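## Task

Move the banana and the orange out of the pan and fully into the bag, between its two layers. At the end, every other item, including the white ball, must be in the pan; the part of the bag holding the items must rest on the table; no more than one corner of the bag may lie on an arm's base; no part of the bag may be inside the pan or hang more than a finger's width beyond the table edge.

## Robot and tools

ROBOT. Two arms, left_arm and right_arm, each with six joints and a parallel gripper. Joint order for each arm is always: waist, shoulder, elbow, wrist pitch, wrist yaw, wrist roll. Stated joint ranges in rad: waist -2.618 to 3.054, shoulder 0.000 to 3.142, elbow 0.000 to 3.142, wrist pitch -1.571 to 1.571, wrist yaw -1.571 to 1.571, wrist roll -2.094 to 2.094. The true end may differ by up to 0.059 rad either way.

FRAMES. Scene frame: origin at table-top height, halfway between the two nominal bases; +x points out over the table, +z up, left_arm sits on the +y side (image left/right may not match). Calibrated bases in the scene frame: left_arm at (-0.019, +0.343, +0.033) m, quat_wxyz (+1.000, 0, 0, -0.008); right_arm at (-0.046, -0.254, +0.023) m, quat_wxyz (+1.000, 0, 0, +0.016). Each arm's end_effector_position (m) and end_effector_quat_wxyz, and its wrist camera pose, are given in that arm's own base frame; fixed cameras and the table use the scene frame. The reported hand point lies midway between the finger pads, roughly 1 cm short of the tips; fingers point along gripper +z and close along gripper y. Reported positions can be a few cm off, more when stretched out.

ROW FORMAT (used by execute_actions and move). One list of 14 numbers covering both arms: left_arm's 6 joint numbers then its opening, then right_arm's 6 joint numbers then its opening. Each joint number is in [-1, 1] and is an offset, not a pose: it is added to the arm's Joint targets as they were when the action (or the move) began. Scale: 1.0 equals 2.224 rad for waist, shoulder and elbow, and 8.485 rad for the three wrist joints. The opening number is absolute: +1 fully open, -1 closed; values in between send the fingers to where grip_measured reads that value. Always send both arms' numbers; to keep an arm still, give 0 offsets and repeat its current opening (0 is a real opening command).

execute_actions(actions, cameras). actions is a list of actions; each action is a list of up to 15 rows, one row per 1/30 s step; fewer rows means the last row is held to fill 15 steps. Offsets in every row of an action count from the targets at that action's start, so repeating the same offset in the next action moves further. An action that would push a joint more than 0.059 rad beyond its range is rejected for both arms; a malformed action or a failing first action rejects the whole call. An empty list just reports state and images. cameras: list of names (cam_head_left, cam_head_right, cam_high, cam_low, cam_left_wrist, cam_right_wrist), [] for none, omitted or ["all"] for all.

move(target, speed, blend, opening_speed, blocking, cameras). target is one 14-number row or a list of up to 15 rows; every row's offsets count from the Joint targets at the call's start, not from the previous row. All joints travel together, so grippers trace curves; nothing avoids obstacles or the other arm. speed: rad/s for the joint with the longest travel, 0.01 to 12.57, default 0.5, one value or one per target. blend: rad, corner rounding between listed targets, default 0 (stop at each). opening_speed: rate of the opening change per second on the -1..+1 scale, at least 0.2; use a low value to close gently on soft or fragile items. blocking=false returns after about 0.5 s while the move continues. Whole move is capped at 10 s. The result ends with a move: line such as done, off_target, moving, held or fault, plus limits=held if steps were withheld.

wait(seconds 0 to 10, cameras): lets the scene run, arms holding. stop(cameras): brakes a running move. zoom_image(camera, region [x0, y0, x1, y1] in pixels, origin top-left, at most 504 by 504) enlarges part of that camera's latest image. finished_scene(scene): ends the current scene permanently; scene is the current scene's integer number. Call it only when the goal holds with the robot let go.

RESULTS. Joint positions and Joint velocities: per arm, six joints (rad, rad/s) then the pad gap (m; 0.094 fully open). Joint targets: the base for your next offsets. grip_measured: opening on the command scale, reads slightly wide when empty and narrower than a gripped object. Joint torques follow the joint order, include gravity, positive toward larger angle; joints 1-3 wrap at ±28 N m. Messages: "joint sent to its limit", "joint command not followed" (clearance check altered targets), MOTOR HOT (75 °C), OVER-TEMPERATURE FAULT (90 °C, arm folds and idles). Velocities may read "within noise".

MOTION NOTES. Per step each target may lead its measured angle by at most 0.339 rad (big joints) or 2.2 rad (wrist); targets putting the gripper over 200 mm from its current spot are scaled back. Friction and weight can leave joints short; tiny turns may not happen. If an arm is pressing on something or has been dragged, command targets back past its measured positions.

AVOID. Dropping items or releasing moving ones, fast impacts, hard pushes, any contact or squeeze between the two arms or grippers (can fail the scene), anything leaving the table, long stretched-out holds that heat motors, and pushing toward unreachable poses. Objects may be nudged occasionally by outside pushes; check the images before finishing.

Each tool is called after "Call:" as name([rows], argument=value, ...), one row to a line, values as JSON.

## Session

Call:
execute_actions(actions=[])

Call:
zoom_image(camera="cam_head_left", region=[150, 150, 550, 450])

Call:
zoom_image(camera="cam_high", region=[250, 220, 650, 460])

Scene clock: 0.00 s.
left_arm: end_effector_position=(+0.3944, +0.0308, +0.0949) grip_measured=+1.000 end_effector_quat_wxyz=(+0.587, -0.050, +0.806, +0.059) | right_arm: end_effector_position=(+0.3969, +0.0123, +0.0815) grip_measured=+1.000 end_effector_quat_wxyz=(+0.550, -0.013, +0.835, -0.014)
Joint positions: left_arm=[0.018 1.567 0.361 0.893 -0.137 -0.006 0.094] | right_arm=[0.058 1.557 0.408 0.741 0.063 -0.014 0.094]
Joint velocities: within noise
Joint torques (N m): no reading
Heat: left arm: 25 °C; right arm: 27 °C.
Joint targets: left_arm=[0.018 1.563 0.365 0.889 -0.137 -0.006] | right_arm=[0.058 1.547 0.419 0.755 0.063 -0.014]
Tool commands: left_gripper/opening=+1.0 right_gripper/opening=+1.0

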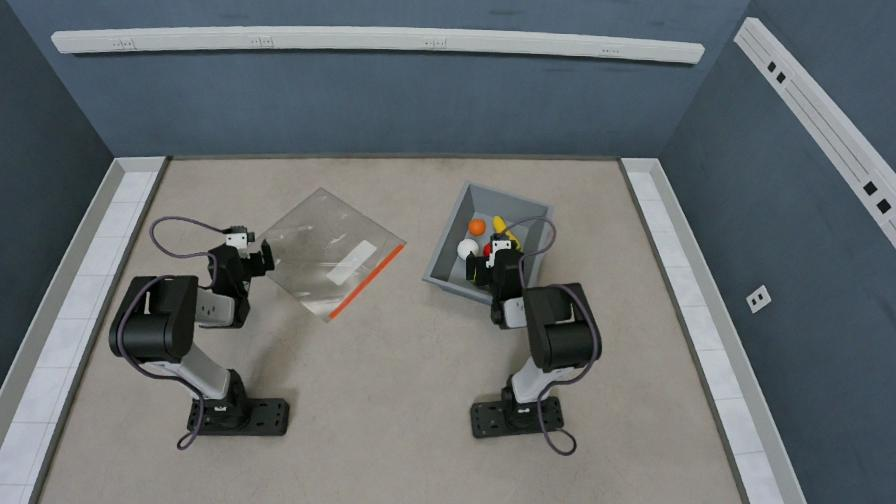

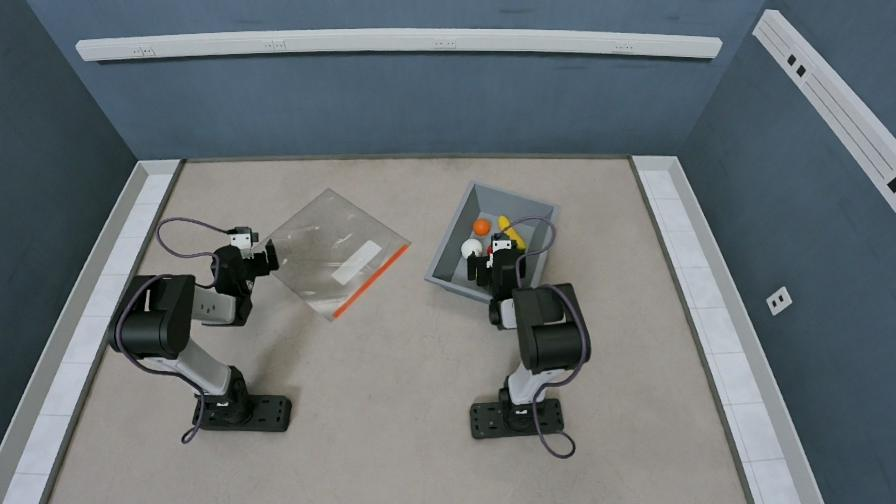

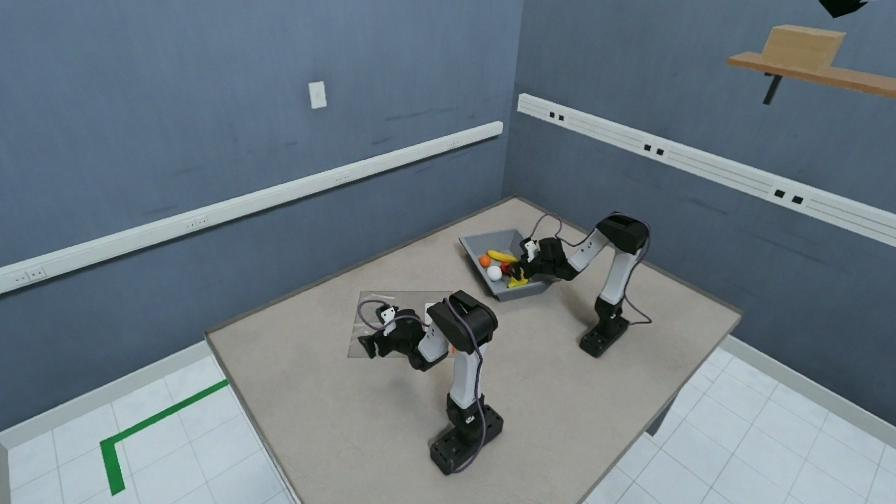

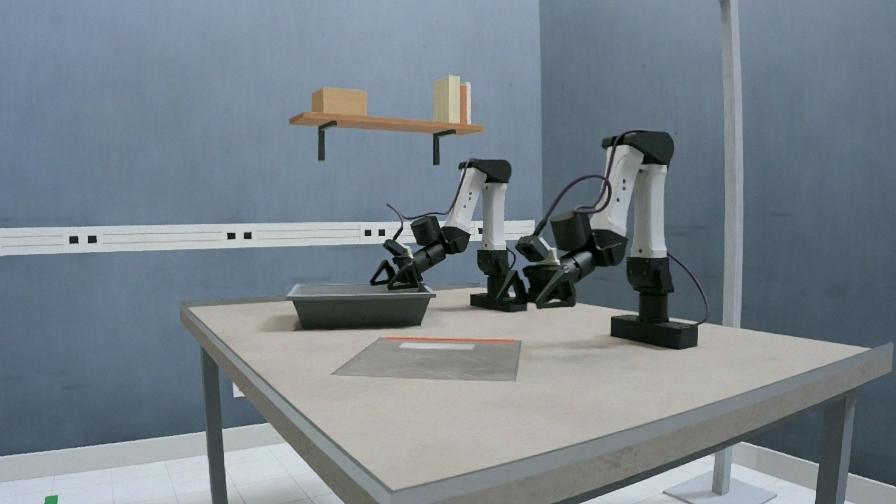

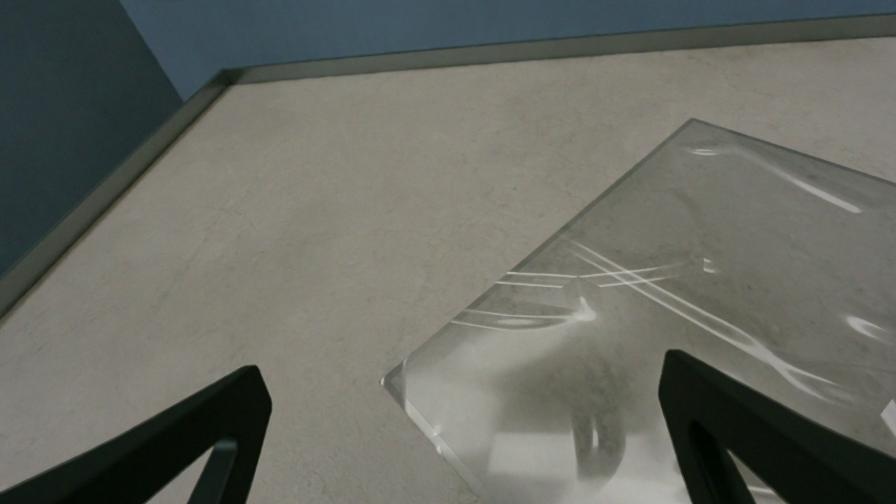

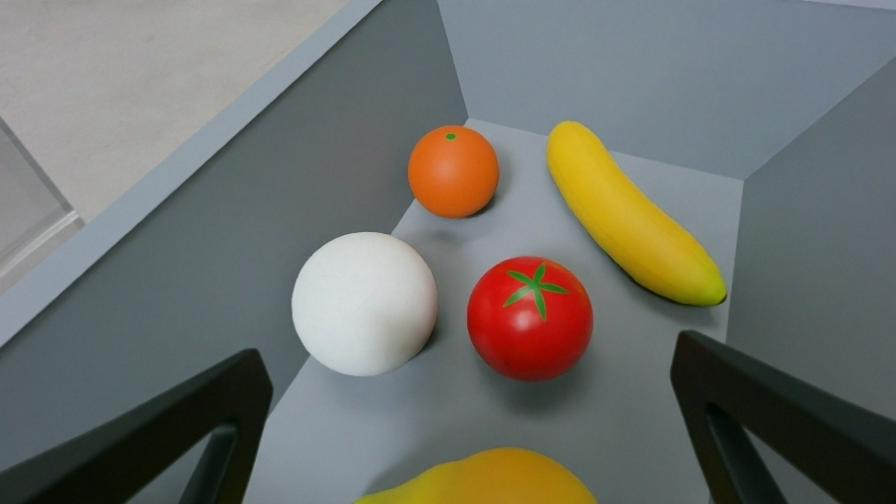

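Scaled by 1.260 from the camera's 896x504 image, which has a finer 1280x720 frame.

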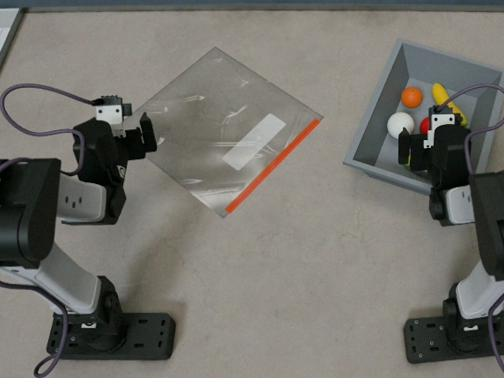

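Scaled by 1.260 from the camera's 896x504 image, which has a finer 1280x720 frame.

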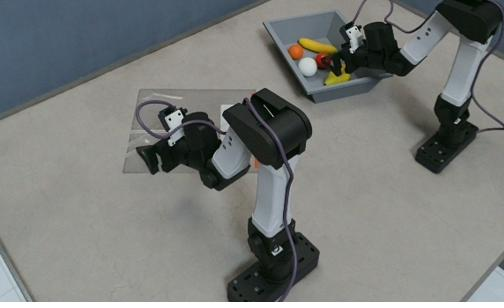

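Call:
move(target=[-0.2621,0.2729,0.7352,-0.2634,0.0147,0.0113,-0.15,-0.026,0.2335,0.5804,-0.153,-0.0074,-0.135,0.5], speed=1.0)

Scene clock: 5.53 s.
left_arm: end_effector_position=(+0.3676, -0.2279, +0.1070) grip_measured=-0.149 end_effector_quat_wxyz=(+0.036, +0.316, +0.948, +0.005) | right_arm: end_effector_position=(+0.5420, +0.0021, +0.1194) grip_measured=+0.501 end_effector_quat_wxyz=(+0.267, -0.517, +0.793, -0.179)
Joint positions: left_arm=[-0.566 2.149 1.979 -1.334 -0.026 0.078 0.04] | right_arm=[0.007 2.052 1.68 -0.544 0.011 -1.153 0.071]
Joint velocities: within noise
Joint torques (N m): left_arm=[0.29 -9.63 9.22 0.42 0.14 0.07] | right_arm=[-0.65 -9.8 9.89 1.39 -0.16 0]
Heat: left arm: 27 °C; right arm: 28 °C.
Joint targets: left_arm=[-0.565 2.170 2.001 -1.346 -0.012 0.089] | right_arm=[0.000 2.066 1.709 -0.543 0.000 -1.160]
move: done

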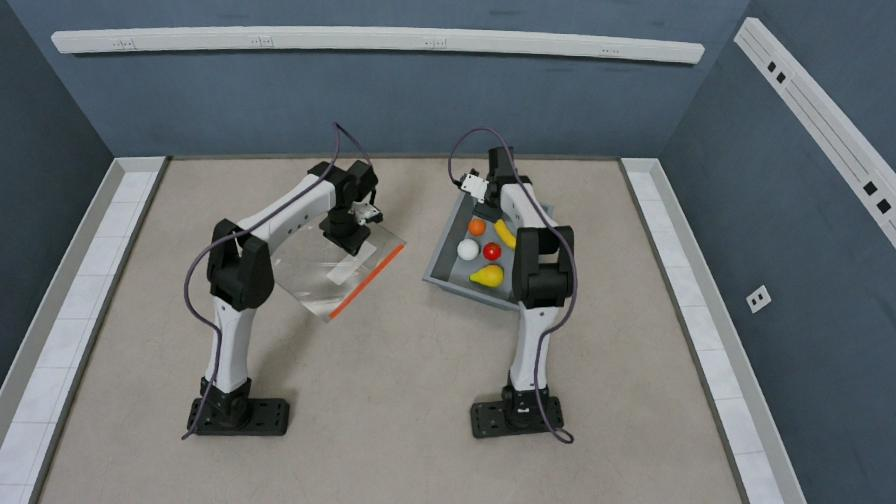

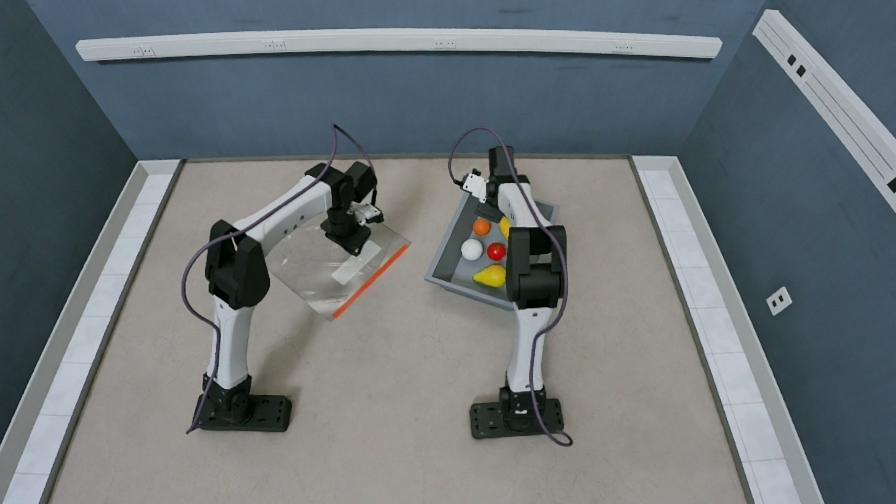

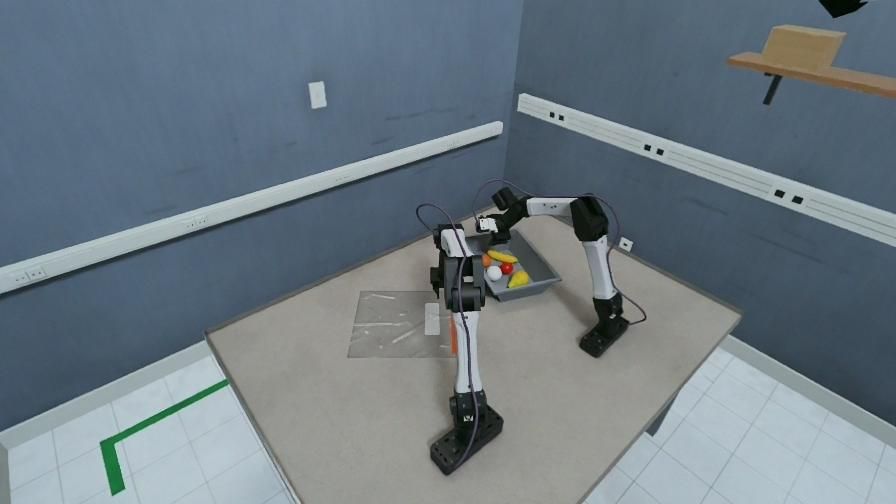

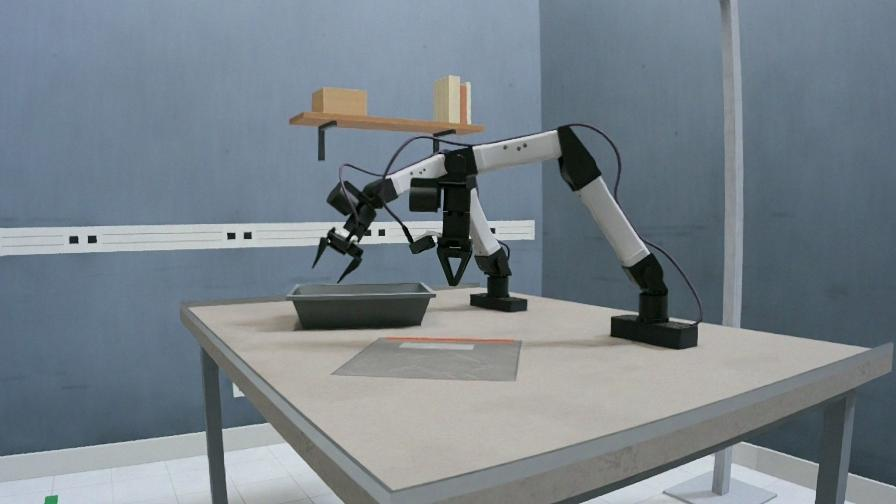

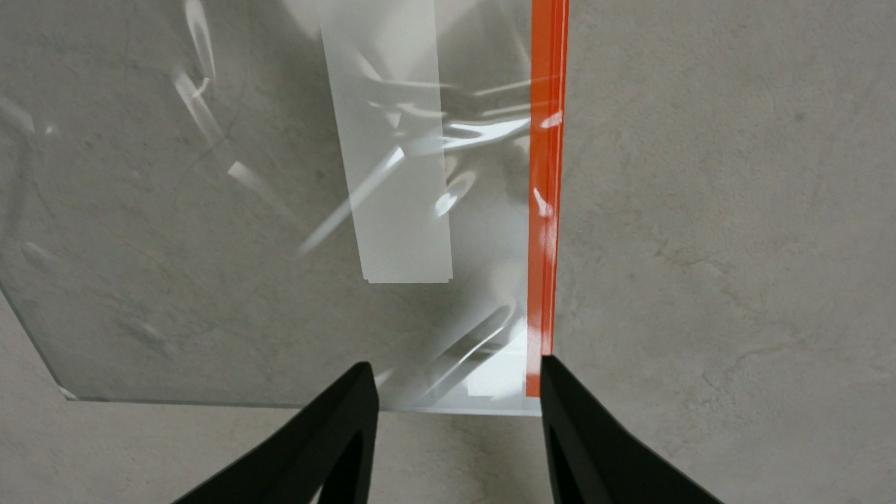

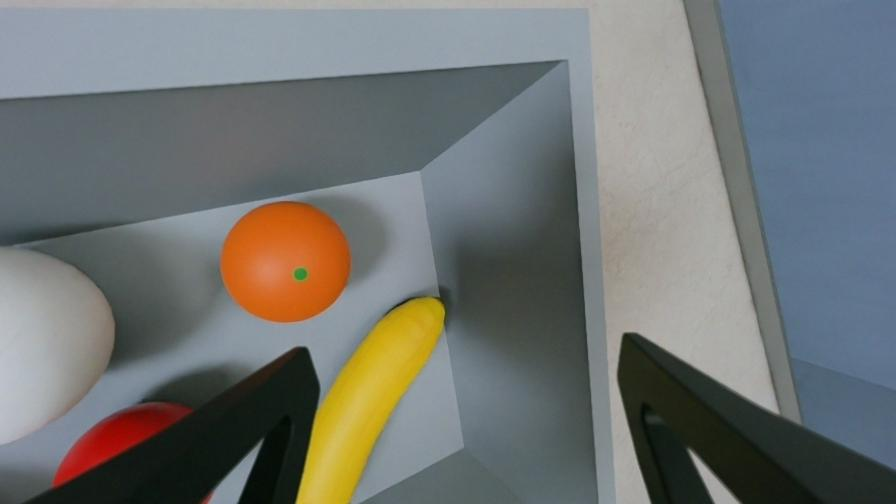

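Call:
move(target=[-0.0144,0.0283,-0.0899,0.0295,0,-0.0118,-0.15,0.0045,0.1965,0.3116,-0.0785,0,-0.0067,0.6], speed=0.5, cameras=["cam_left_wrist","cam_right_wrist","cam_low"])

Scene clock: 10.07 s.
left_arm: end_effector_position=(+0.3698, -0.2421, +0.0380) grip_measured=-0.149 end_effector_quat_wxyz=(+0.032, +0.290, +0.956, +0.004) | right_arm: end_effector_position=(+0.5411, +0.0022, +0.0672) grip_measured=+0.599 end_effector_quat_wxyz=(+0.100, -0.566, +0.815, -0.075)
Joint positions: left_arm=[-0.59 2.215 1.81 -1.107 -0.026 0.001 0.04] | right_arm=[0.007 2.489 2.375 -1.206 0.01 -1.209 0.075]
Joint velocities: within noise
Joint torques (N m): left_arm=[-0.28 -10.25 6.13 0.66 0.13 -0.14] | right_arm=[0.34 -12.12 9.11 0.68 -0.17 -0.02]
Heat: left arm: 27 °C; right arm: 30 °C.
Joint targets: left_arm=[-0.597 2.233 1.801 -1.096 -0.012 -0.011] | right_arm=[0.010 2.504 2.403 -1.210 0.000 -1.217]
move: done
Images, in order (width x height): cam_low 896x504, cam_left_wrist 896x504, cam_right_wrist 896x504.

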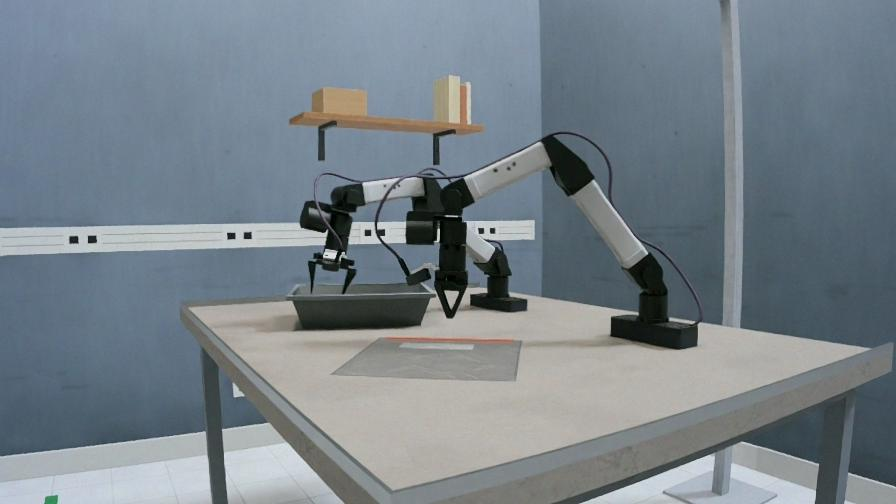

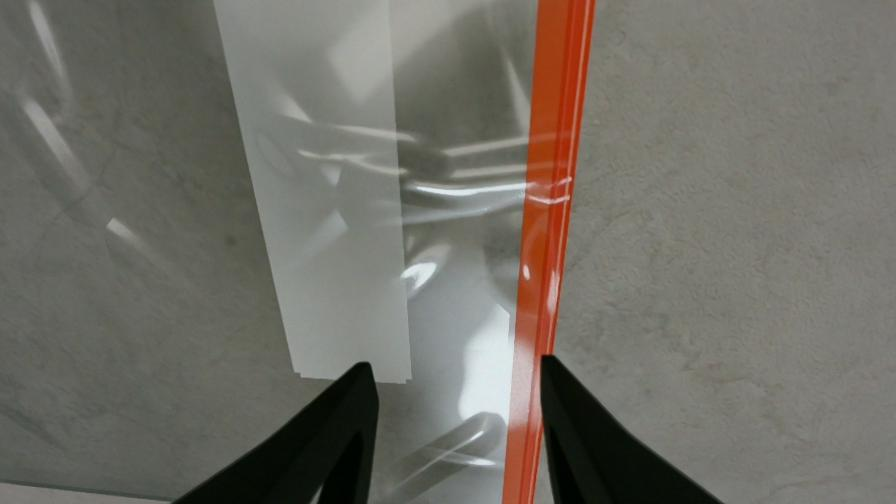

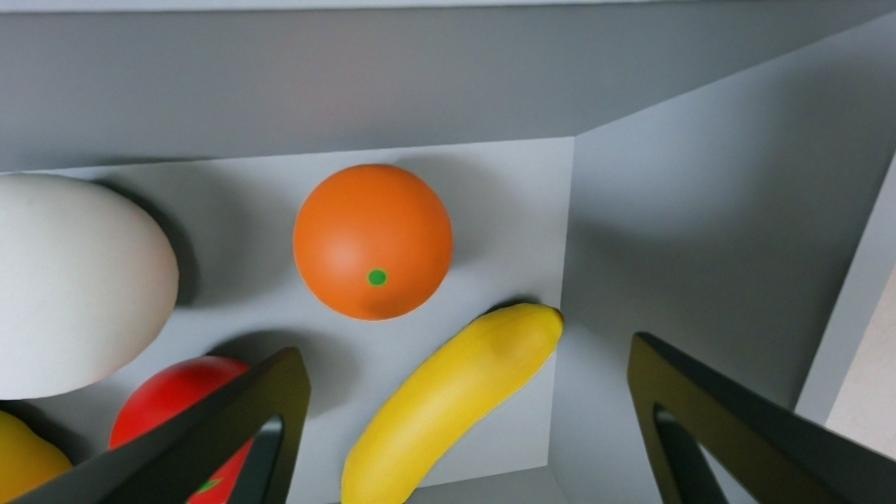

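Call:
move(target=[0,0.0238,-0.0576,0.0213,0,0,-0.15,0.0076,-0.0333,-0.1452,0.0318,0,0,0.6], speed=0.15, cameras=["cam_left_wrist","cam_right_wrist","cam_low"])

Scene clock: 13.63 s.
left_arm: end_effector_position=(+0.3697, -0.2420, -0.0137) grip_measured=-0.149 end_effector_quat_wxyz=(+0.034, +0.290, +0.956, +0.004) | right_arm: end_effector_position=(+0.5377, +0.0119, +0.0082) grip_measured=+0.599 end_effector_quat_wxyz=(+0.110, -0.572, +0.810, -0.065)
Joint positions: left_arm=[-0.59 2.265 1.683 -0.926 -0.026 0 0.04] | right_arm=[0.017 2.464 2.093 -0.945 -0.016 -1.21 0.075]
Joint velocities: within noise
Joint torques (N m): left_arm=[-0.31 -10.18 5.79 0.66 0.14 -0.13] | right_arm=[1.02 -16.32 5.27 0.75 0.07 -0.01]
Heat: left arm: 28 °C; right arm: 33 °C.
Joint targets: left_arm=[-0.597 2.286 1.673 -0.915 -0.012 -0.011] | right_arm=[0.027 2.430 2.080 -0.940 0.000 -1.217]
move: done
Images, in order (width x height): cam_low 896x504, cam_left_wrist 896x504, cam_right_wrist 896x504.

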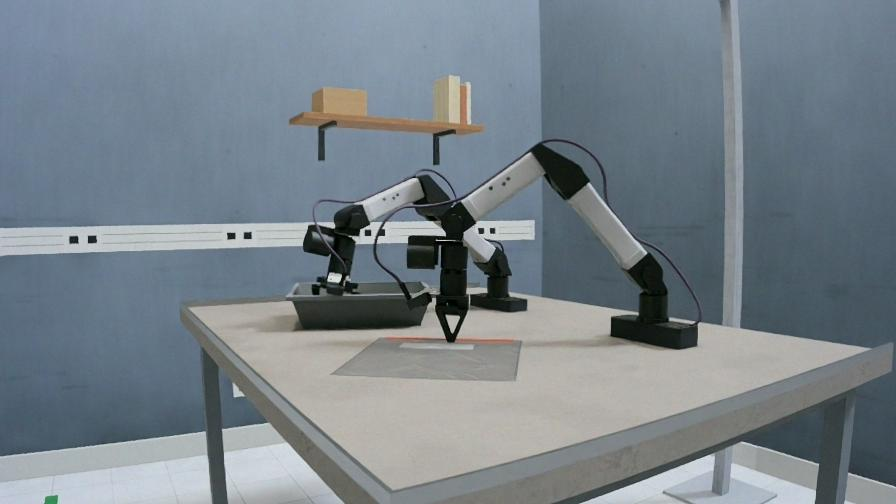

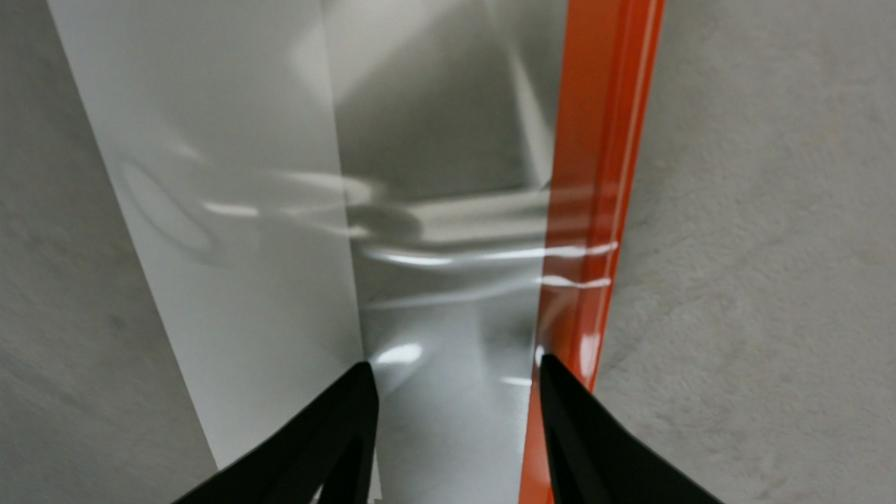

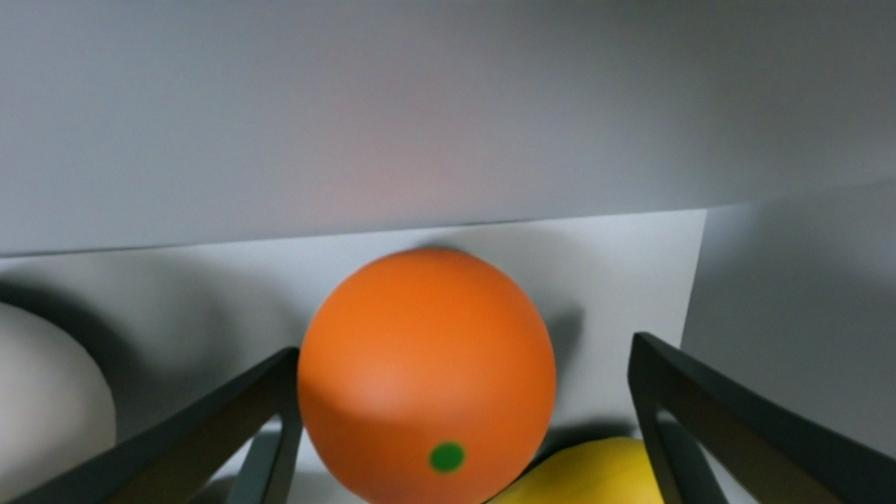

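Call:
move([
  [0,0.0025,-0.0045,0.0016,0,0,-0.15,0,0,0,0,0,0,0.6],
  [0,0.0025,-0.0045,0.0016,0,0,-0.15,0,0,0,0,0,0,0.05],
], speed=0.1, opening_speed=0.5, cameras=["cam_left_wrist","cam_right_wrist"])

Scene clock: 16.03 s.
left_arm: end_effector_position=(+0.3703, -0.2424, -0.0146) grip_measured=-0.149 end_effector_quat_wxyz=(+0.036, +0.290, +0.956, +0.003) | right_arm: end_effector_position=(+0.5377, +0.0119, +0.0081) grip_measured=+0.051 end_effector_quat_wxyz=(+0.110, -0.572, +0.810, -0.065)
Joint positions: left_arm=[-0.59 2.265 1.679 -0.917 -0.026 0 0.04] | right_arm=[0.017 2.464 2.093 -0.945 -0.017 -1.21 0.049]
Joint velocities: within noise
Joint torques (N m): left_arm=[-0.28 -9.76 5.26 0.74 0.13 -0.14] | right_arm=[1.02 -16.31 5.23 0.79 0.07 0]
Heat: left arm: 28 °C; right arm: 34 °C.
Joint targets: left_arm=[-0.597 2.292 1.663 -0.902 -0.012 -0.011] | right_arm=[0.027 2.430 2.079 -0.940 0.000 -1.217]
move: done
Images, in order (width x height): cam_left_wrist 896x504, cam_right_wrist 896x504.

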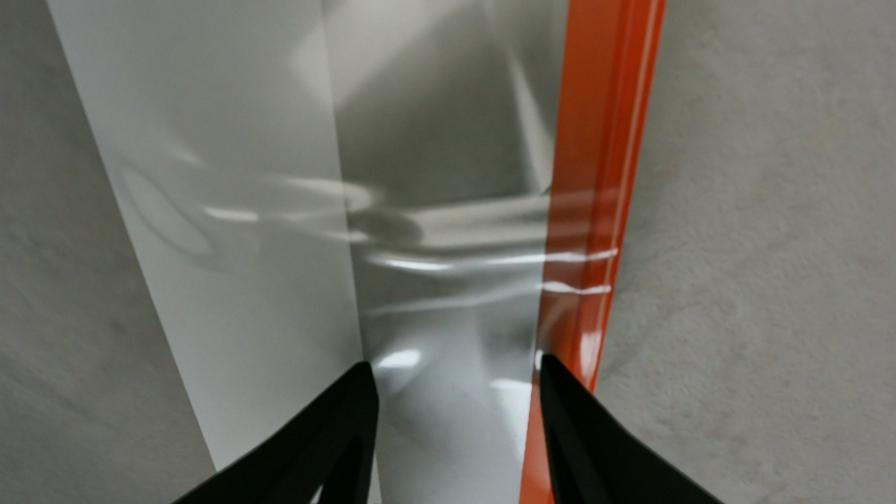

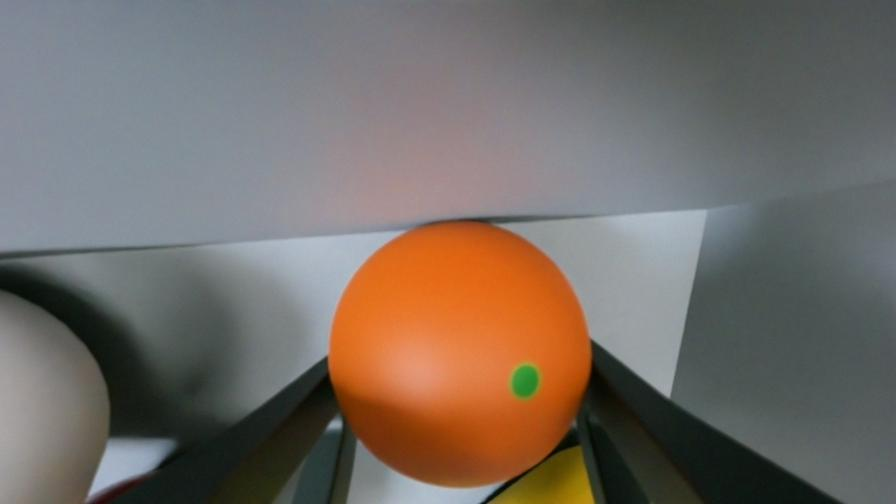

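Call:
move([
  [0,0.0015,-0.0045,0.0016,0,0,-0.15,0,0,0,0,0,0,0.15],
  [0,0.0015,-0.0045,0.0016,0,0,-0.15,0.0072,0.001,0,0,0,0,0.15],
  [0,0.0015,-0.0045,0.0016,0,0,-0.15,0.0072,0.001,0,0,0,0,-0.1],
], speed=0.1, opening_speed=0.4, cameras=["cam_left_wrist","cam_right_wrist"])

Scene clock: 18.93 s.
left_arm: end_effector_position=(+0.3700, -0.2426, -0.0153) grip_measured=-0.149 end_effector_quat_wxyz=(+0.036, +0.290, +0.956, +0.002) | right_arm: end_effector_position=(+0.5373, +0.0238, +0.0064) grip_measured=-0.097 end_effector_quat_wxyz=(+0.111, -0.581, +0.804, -0.064)
Joint positions: left_arm=[-0.59 2.265 1.675 -0.914 -0.025 0 0.04] | right_arm=[0.039 2.464 2.086 -0.936 -0.015 -1.21 0.042]
Joint velocities: within noise
Joint torques (N m): left_arm=[-0.31 -9.47 4.51 0.85 0.11 -0.14] | right_arm=[0.39 -16.1 5.9 0.71 0.05 0]
Heat: left arm: 28 °C; right arm: 35 °C.
Joint targets: left_arm=[-0.597 2.295 1.653 -0.888 -0.012 -0.011] | right_arm=[0.043 2.432 2.080 -0.940 0.000 -1.217]
move: done
Images, in order (width x height): cam_left_wrist 896x504, cam_right_wrist 896x504.

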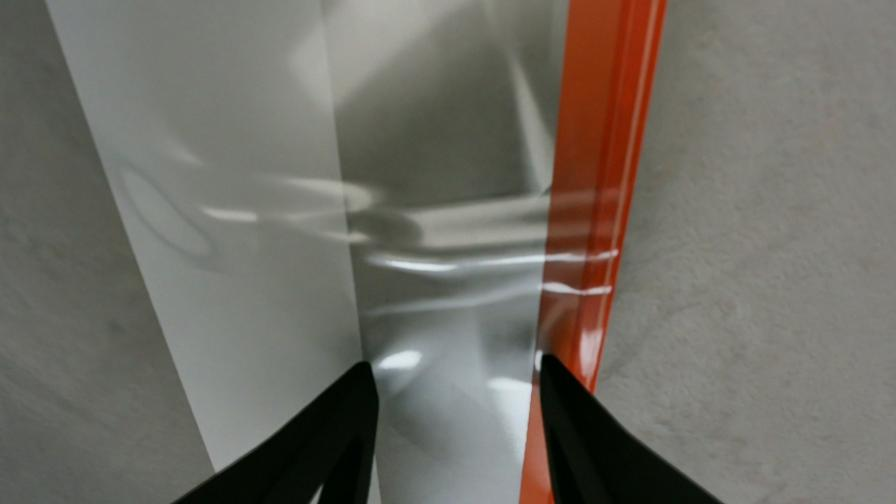

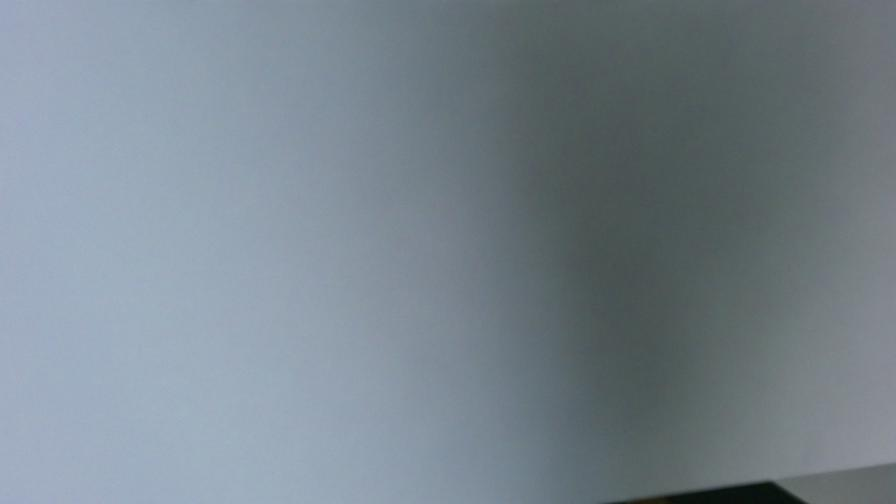

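Call:
execute_actions(actions=[], cameras=["cam_head_left","cam_head_right","cam_high","cam_low"])

Call:
zoom_image(camera="cam_head_right", region=[400, 150, 600, 330])

Call:
zoom_image(camera="cam_high", region=[420, 190, 600, 320])

Call:
zoom_image(camera="cam_low", region=[270, 230, 470, 350])

Scene clock: 19.37 s.
left_arm: end_effector_position=(+0.3700, -0.2426, -0.0153) grip_measured=-0.149 end_effector_quat_wxyz=(+0.036, +0.290, +0.956, +0.002) | right_arm: end_effector_position=(+0.5373, +0.0238, +0.0064) grip_measured=-0.097 end_effector_quat_wxyz=(+0.111, -0.581, +0.804, -0.064)
Joint positions: left_arm=[-0.59 2.265 1.675 -0.914 -0.025 0 0.04] | right_arm=[0.039 2.464 2.086 -0.936 -0.015 -1.21 0.042]
Joint velocities: within noise
Joint torques (N m): left_arm=[-0.28 -9.52 4.56 0.85 0.11 -0.14] | right_arm=[0.39 -16.12 5.91 0.7 0.06 0]
Heat: left arm: 29 °C; right arm: 35 °C.
Joint targets: left_arm=[-0.597 2.295 1.653 -0.888 -0.012 -0.011] | right_arm=[0.043 2.432 2.080 -0.940 0.000 -1.217]
Tool commands: left_gripper/opening=-0.15 right_gripper/opening=-0.1
Images, in order (width x height): cam_head_left 896x504, cam_head_right 896x504, cam_high 896x504, cam_low 896x504.

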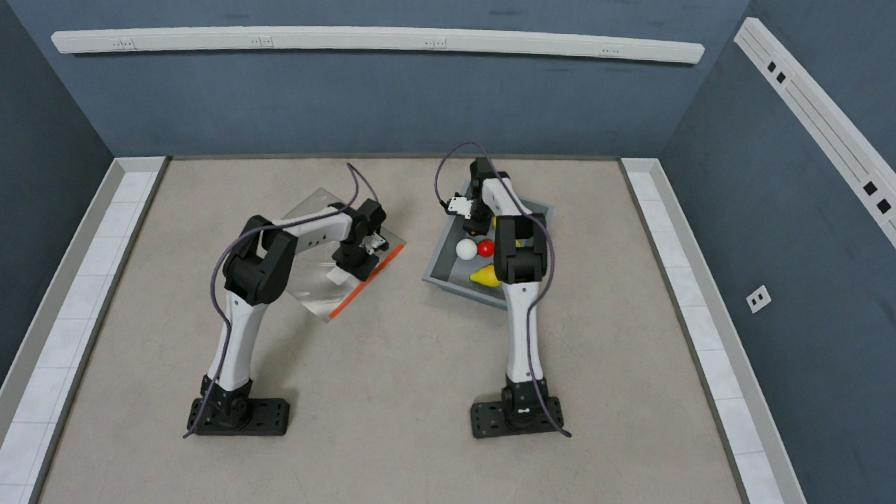

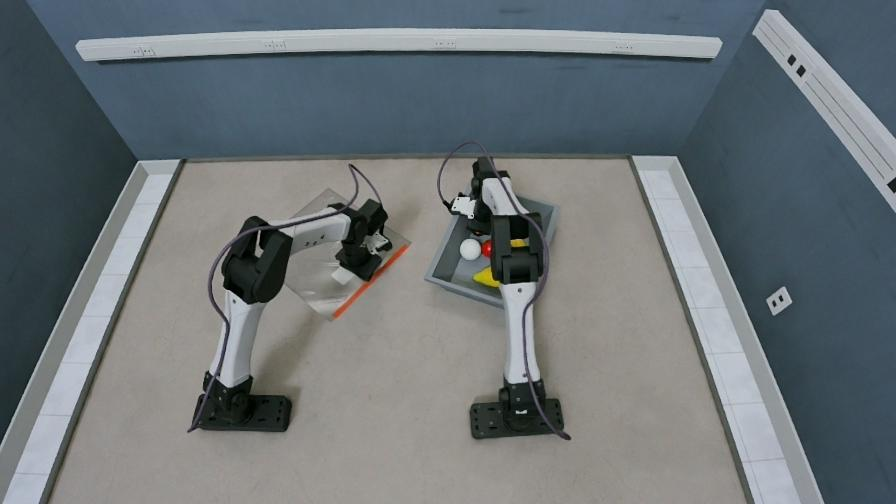

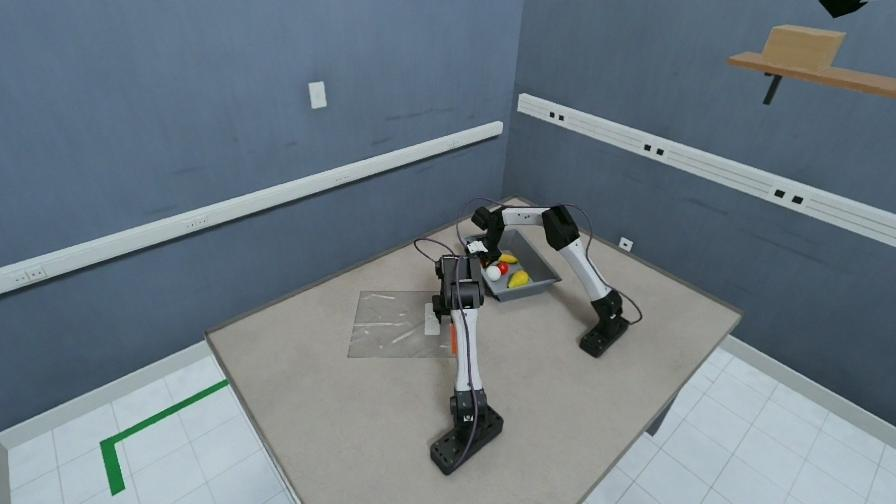

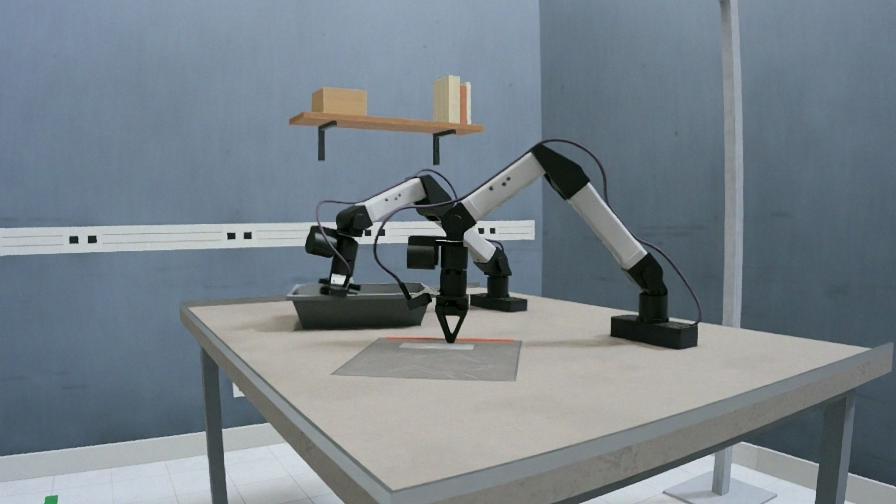

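Scaled by 2.520 from the camera's 896x504 image, which has a finer 1280x720 frame.

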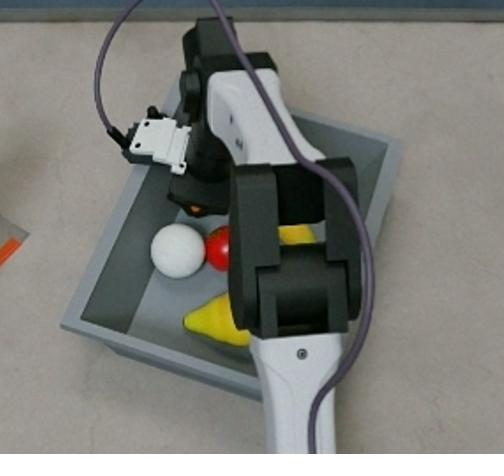

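Scaled by 2.800 from the camera's 896x504 image, which has a finer 1280x720 frame.

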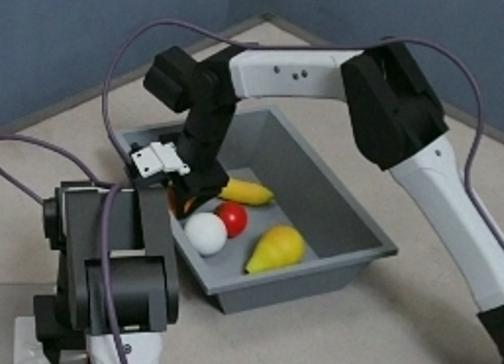

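Scaled by 2.520 from the camera's 896x504 image, which has a finer 1280x720 frame.

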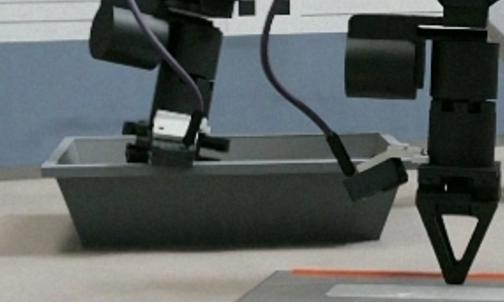

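Call:
move([
  [0,0,0,0,0,0,-0.15,-0.012,0,0,0,0,0,0.5],
  [0,0,0,0,0,0,-0.15,-0.012,-0.07,0,0,0,0,0.5],
], speed=0.15, cameras=["cam_left_wrist","cam_right_wrist"])

Scene clock: 21.73 s.
left_arm: end_effector_position=(+0.3700, -0.2426, -0.0153) grip_measured=-0.149 end_effector_quat_wxyz=(+0.036, +0.290, +0.956, +0.002) | right_arm: end_effector_position=(+0.5459, +0.0131, +0.0749) grip_measured=+0.499 end_effector_quat_wxyz=(+0.160, -0.568, +0.801, -0.104)
Joint positions: left_arm=[-0.59 2.265 1.675 -0.914 -0.025 0 0.04] | right_arm=[0.021 2.33 2.082 -0.939 -0.008 -1.21 0.07]
Joint velocities: within noise
Joint torques (N m): left_arm=[-0.31 -9.5 4.57 0.85 0.12 -0.14] | right_arm=[-0.44 -17.4 6.63 0.94 0 0]
Heat: left arm: 29 °C; right arm: 37 °C.
Joint targets: left_arm=[-0.597 2.295 1.653 -0.888 -0.012 -0.011] | right_arm=[0.016 2.276 2.080 -0.940 0.000 -1.217]
move: off_target (right_arm); right_arm: the shoulder is farthest, 0.054 rad from its target
Images, in order (width x height): cam_left_wrist 896x504, cam_right_wrist 896x504.

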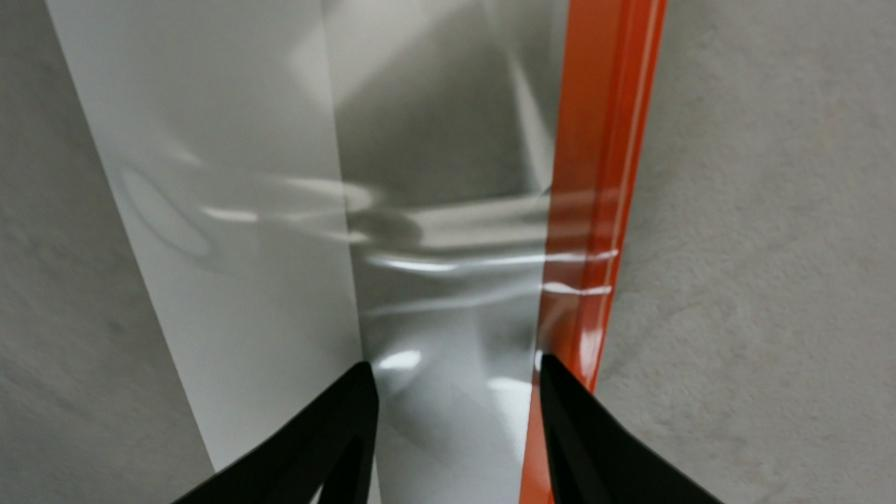

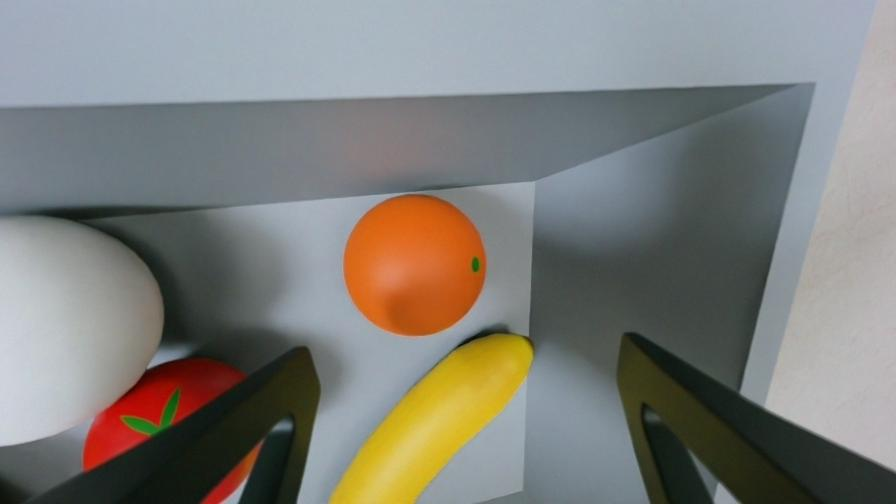

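Call:
move([
  [0,0,0,0,0,0,-0.15,0,0.0706,0.0764,-0.0106,0,0.3729,0.5],
  [0,0,0,0,0,0,-1,0,0.0706,0.0764,-0.0106,0,0.3729,0.5],
], speed=1.5, opening_speed=0.4, cameras=["cam_left_wrist","cam_right_wrist","cam_low"])

Scene clock: 28.53 s.
left_arm: end_effector_position=(+0.3671, -0.2496, -0.0157) grip_measured=-0.985 end_effector_quat_wxyz=(+0.035, +0.294, +0.955, -0.011) | right_arm: end_effector_position=(+0.5536, +0.0132, +0.0688) grip_measured=+0.499 end_effector_quat_wxyz=(+0.094, +0.806, +0.566, +0.146)
Joint positions: left_arm=[-0.597 2.265 1.674 -0.905 0 0 0.001] | right_arm=[0.021 2.417 2.222 -1.026 -0.007 1.94 0.07]
Joint velocities: within noise
Joint torques (N m): left_arm=[0.24 -9.48 4.75 0.77 -0.1 -0.14] | right_arm=[-0.46 -11.7 9.29 0.8 0.08 0.1]
Heat: left arm: 30 °C; right arm: 40 °C.
Joint targets: left_arm=[-0.597 2.295 1.653 -0.888 -0.012 -0.011] | right_arm=[0.016 2.433 2.250 -1.030 0.000 1.947]
move: done
Images, in order (width x height): cam_low 896x504, cam_left_wrist 896x504, cam_right_wrist 896x504.

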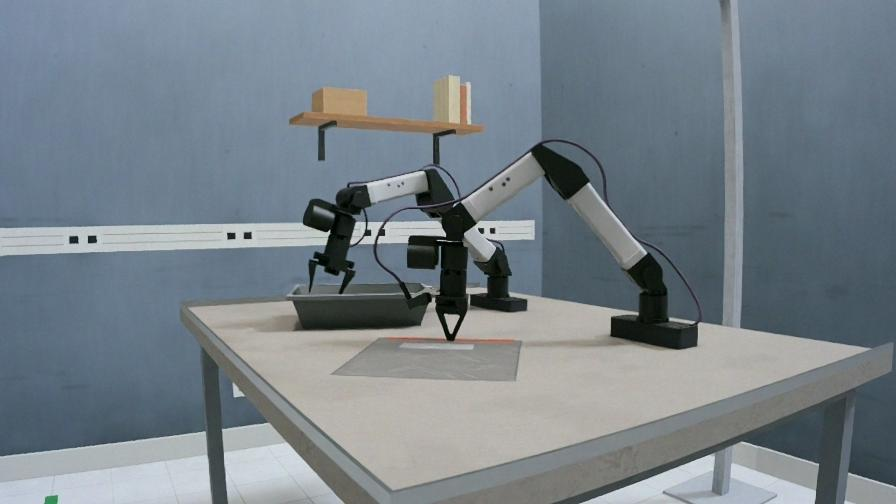

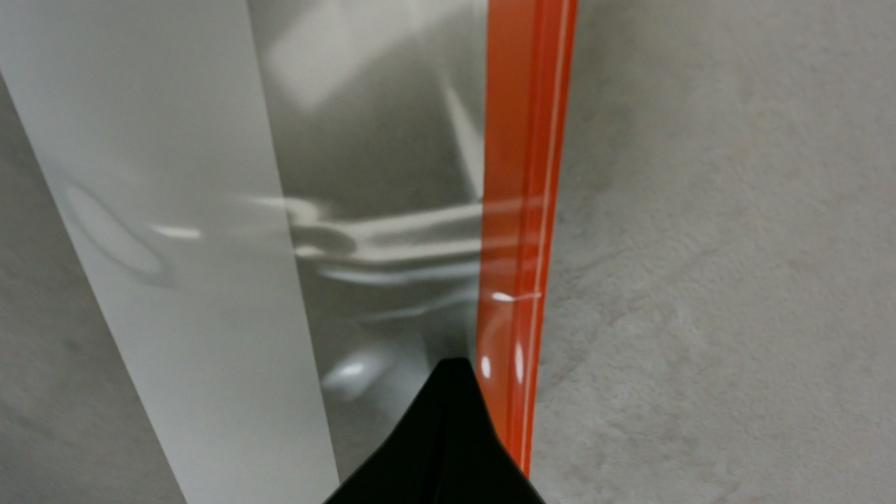

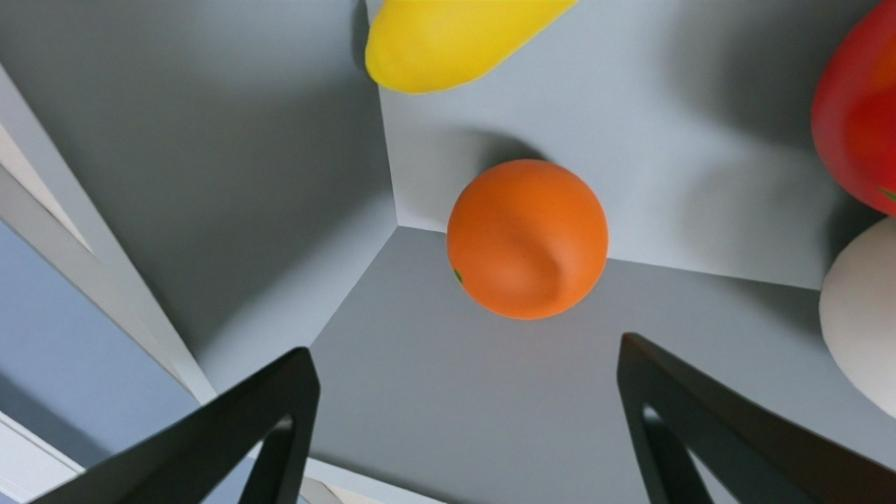

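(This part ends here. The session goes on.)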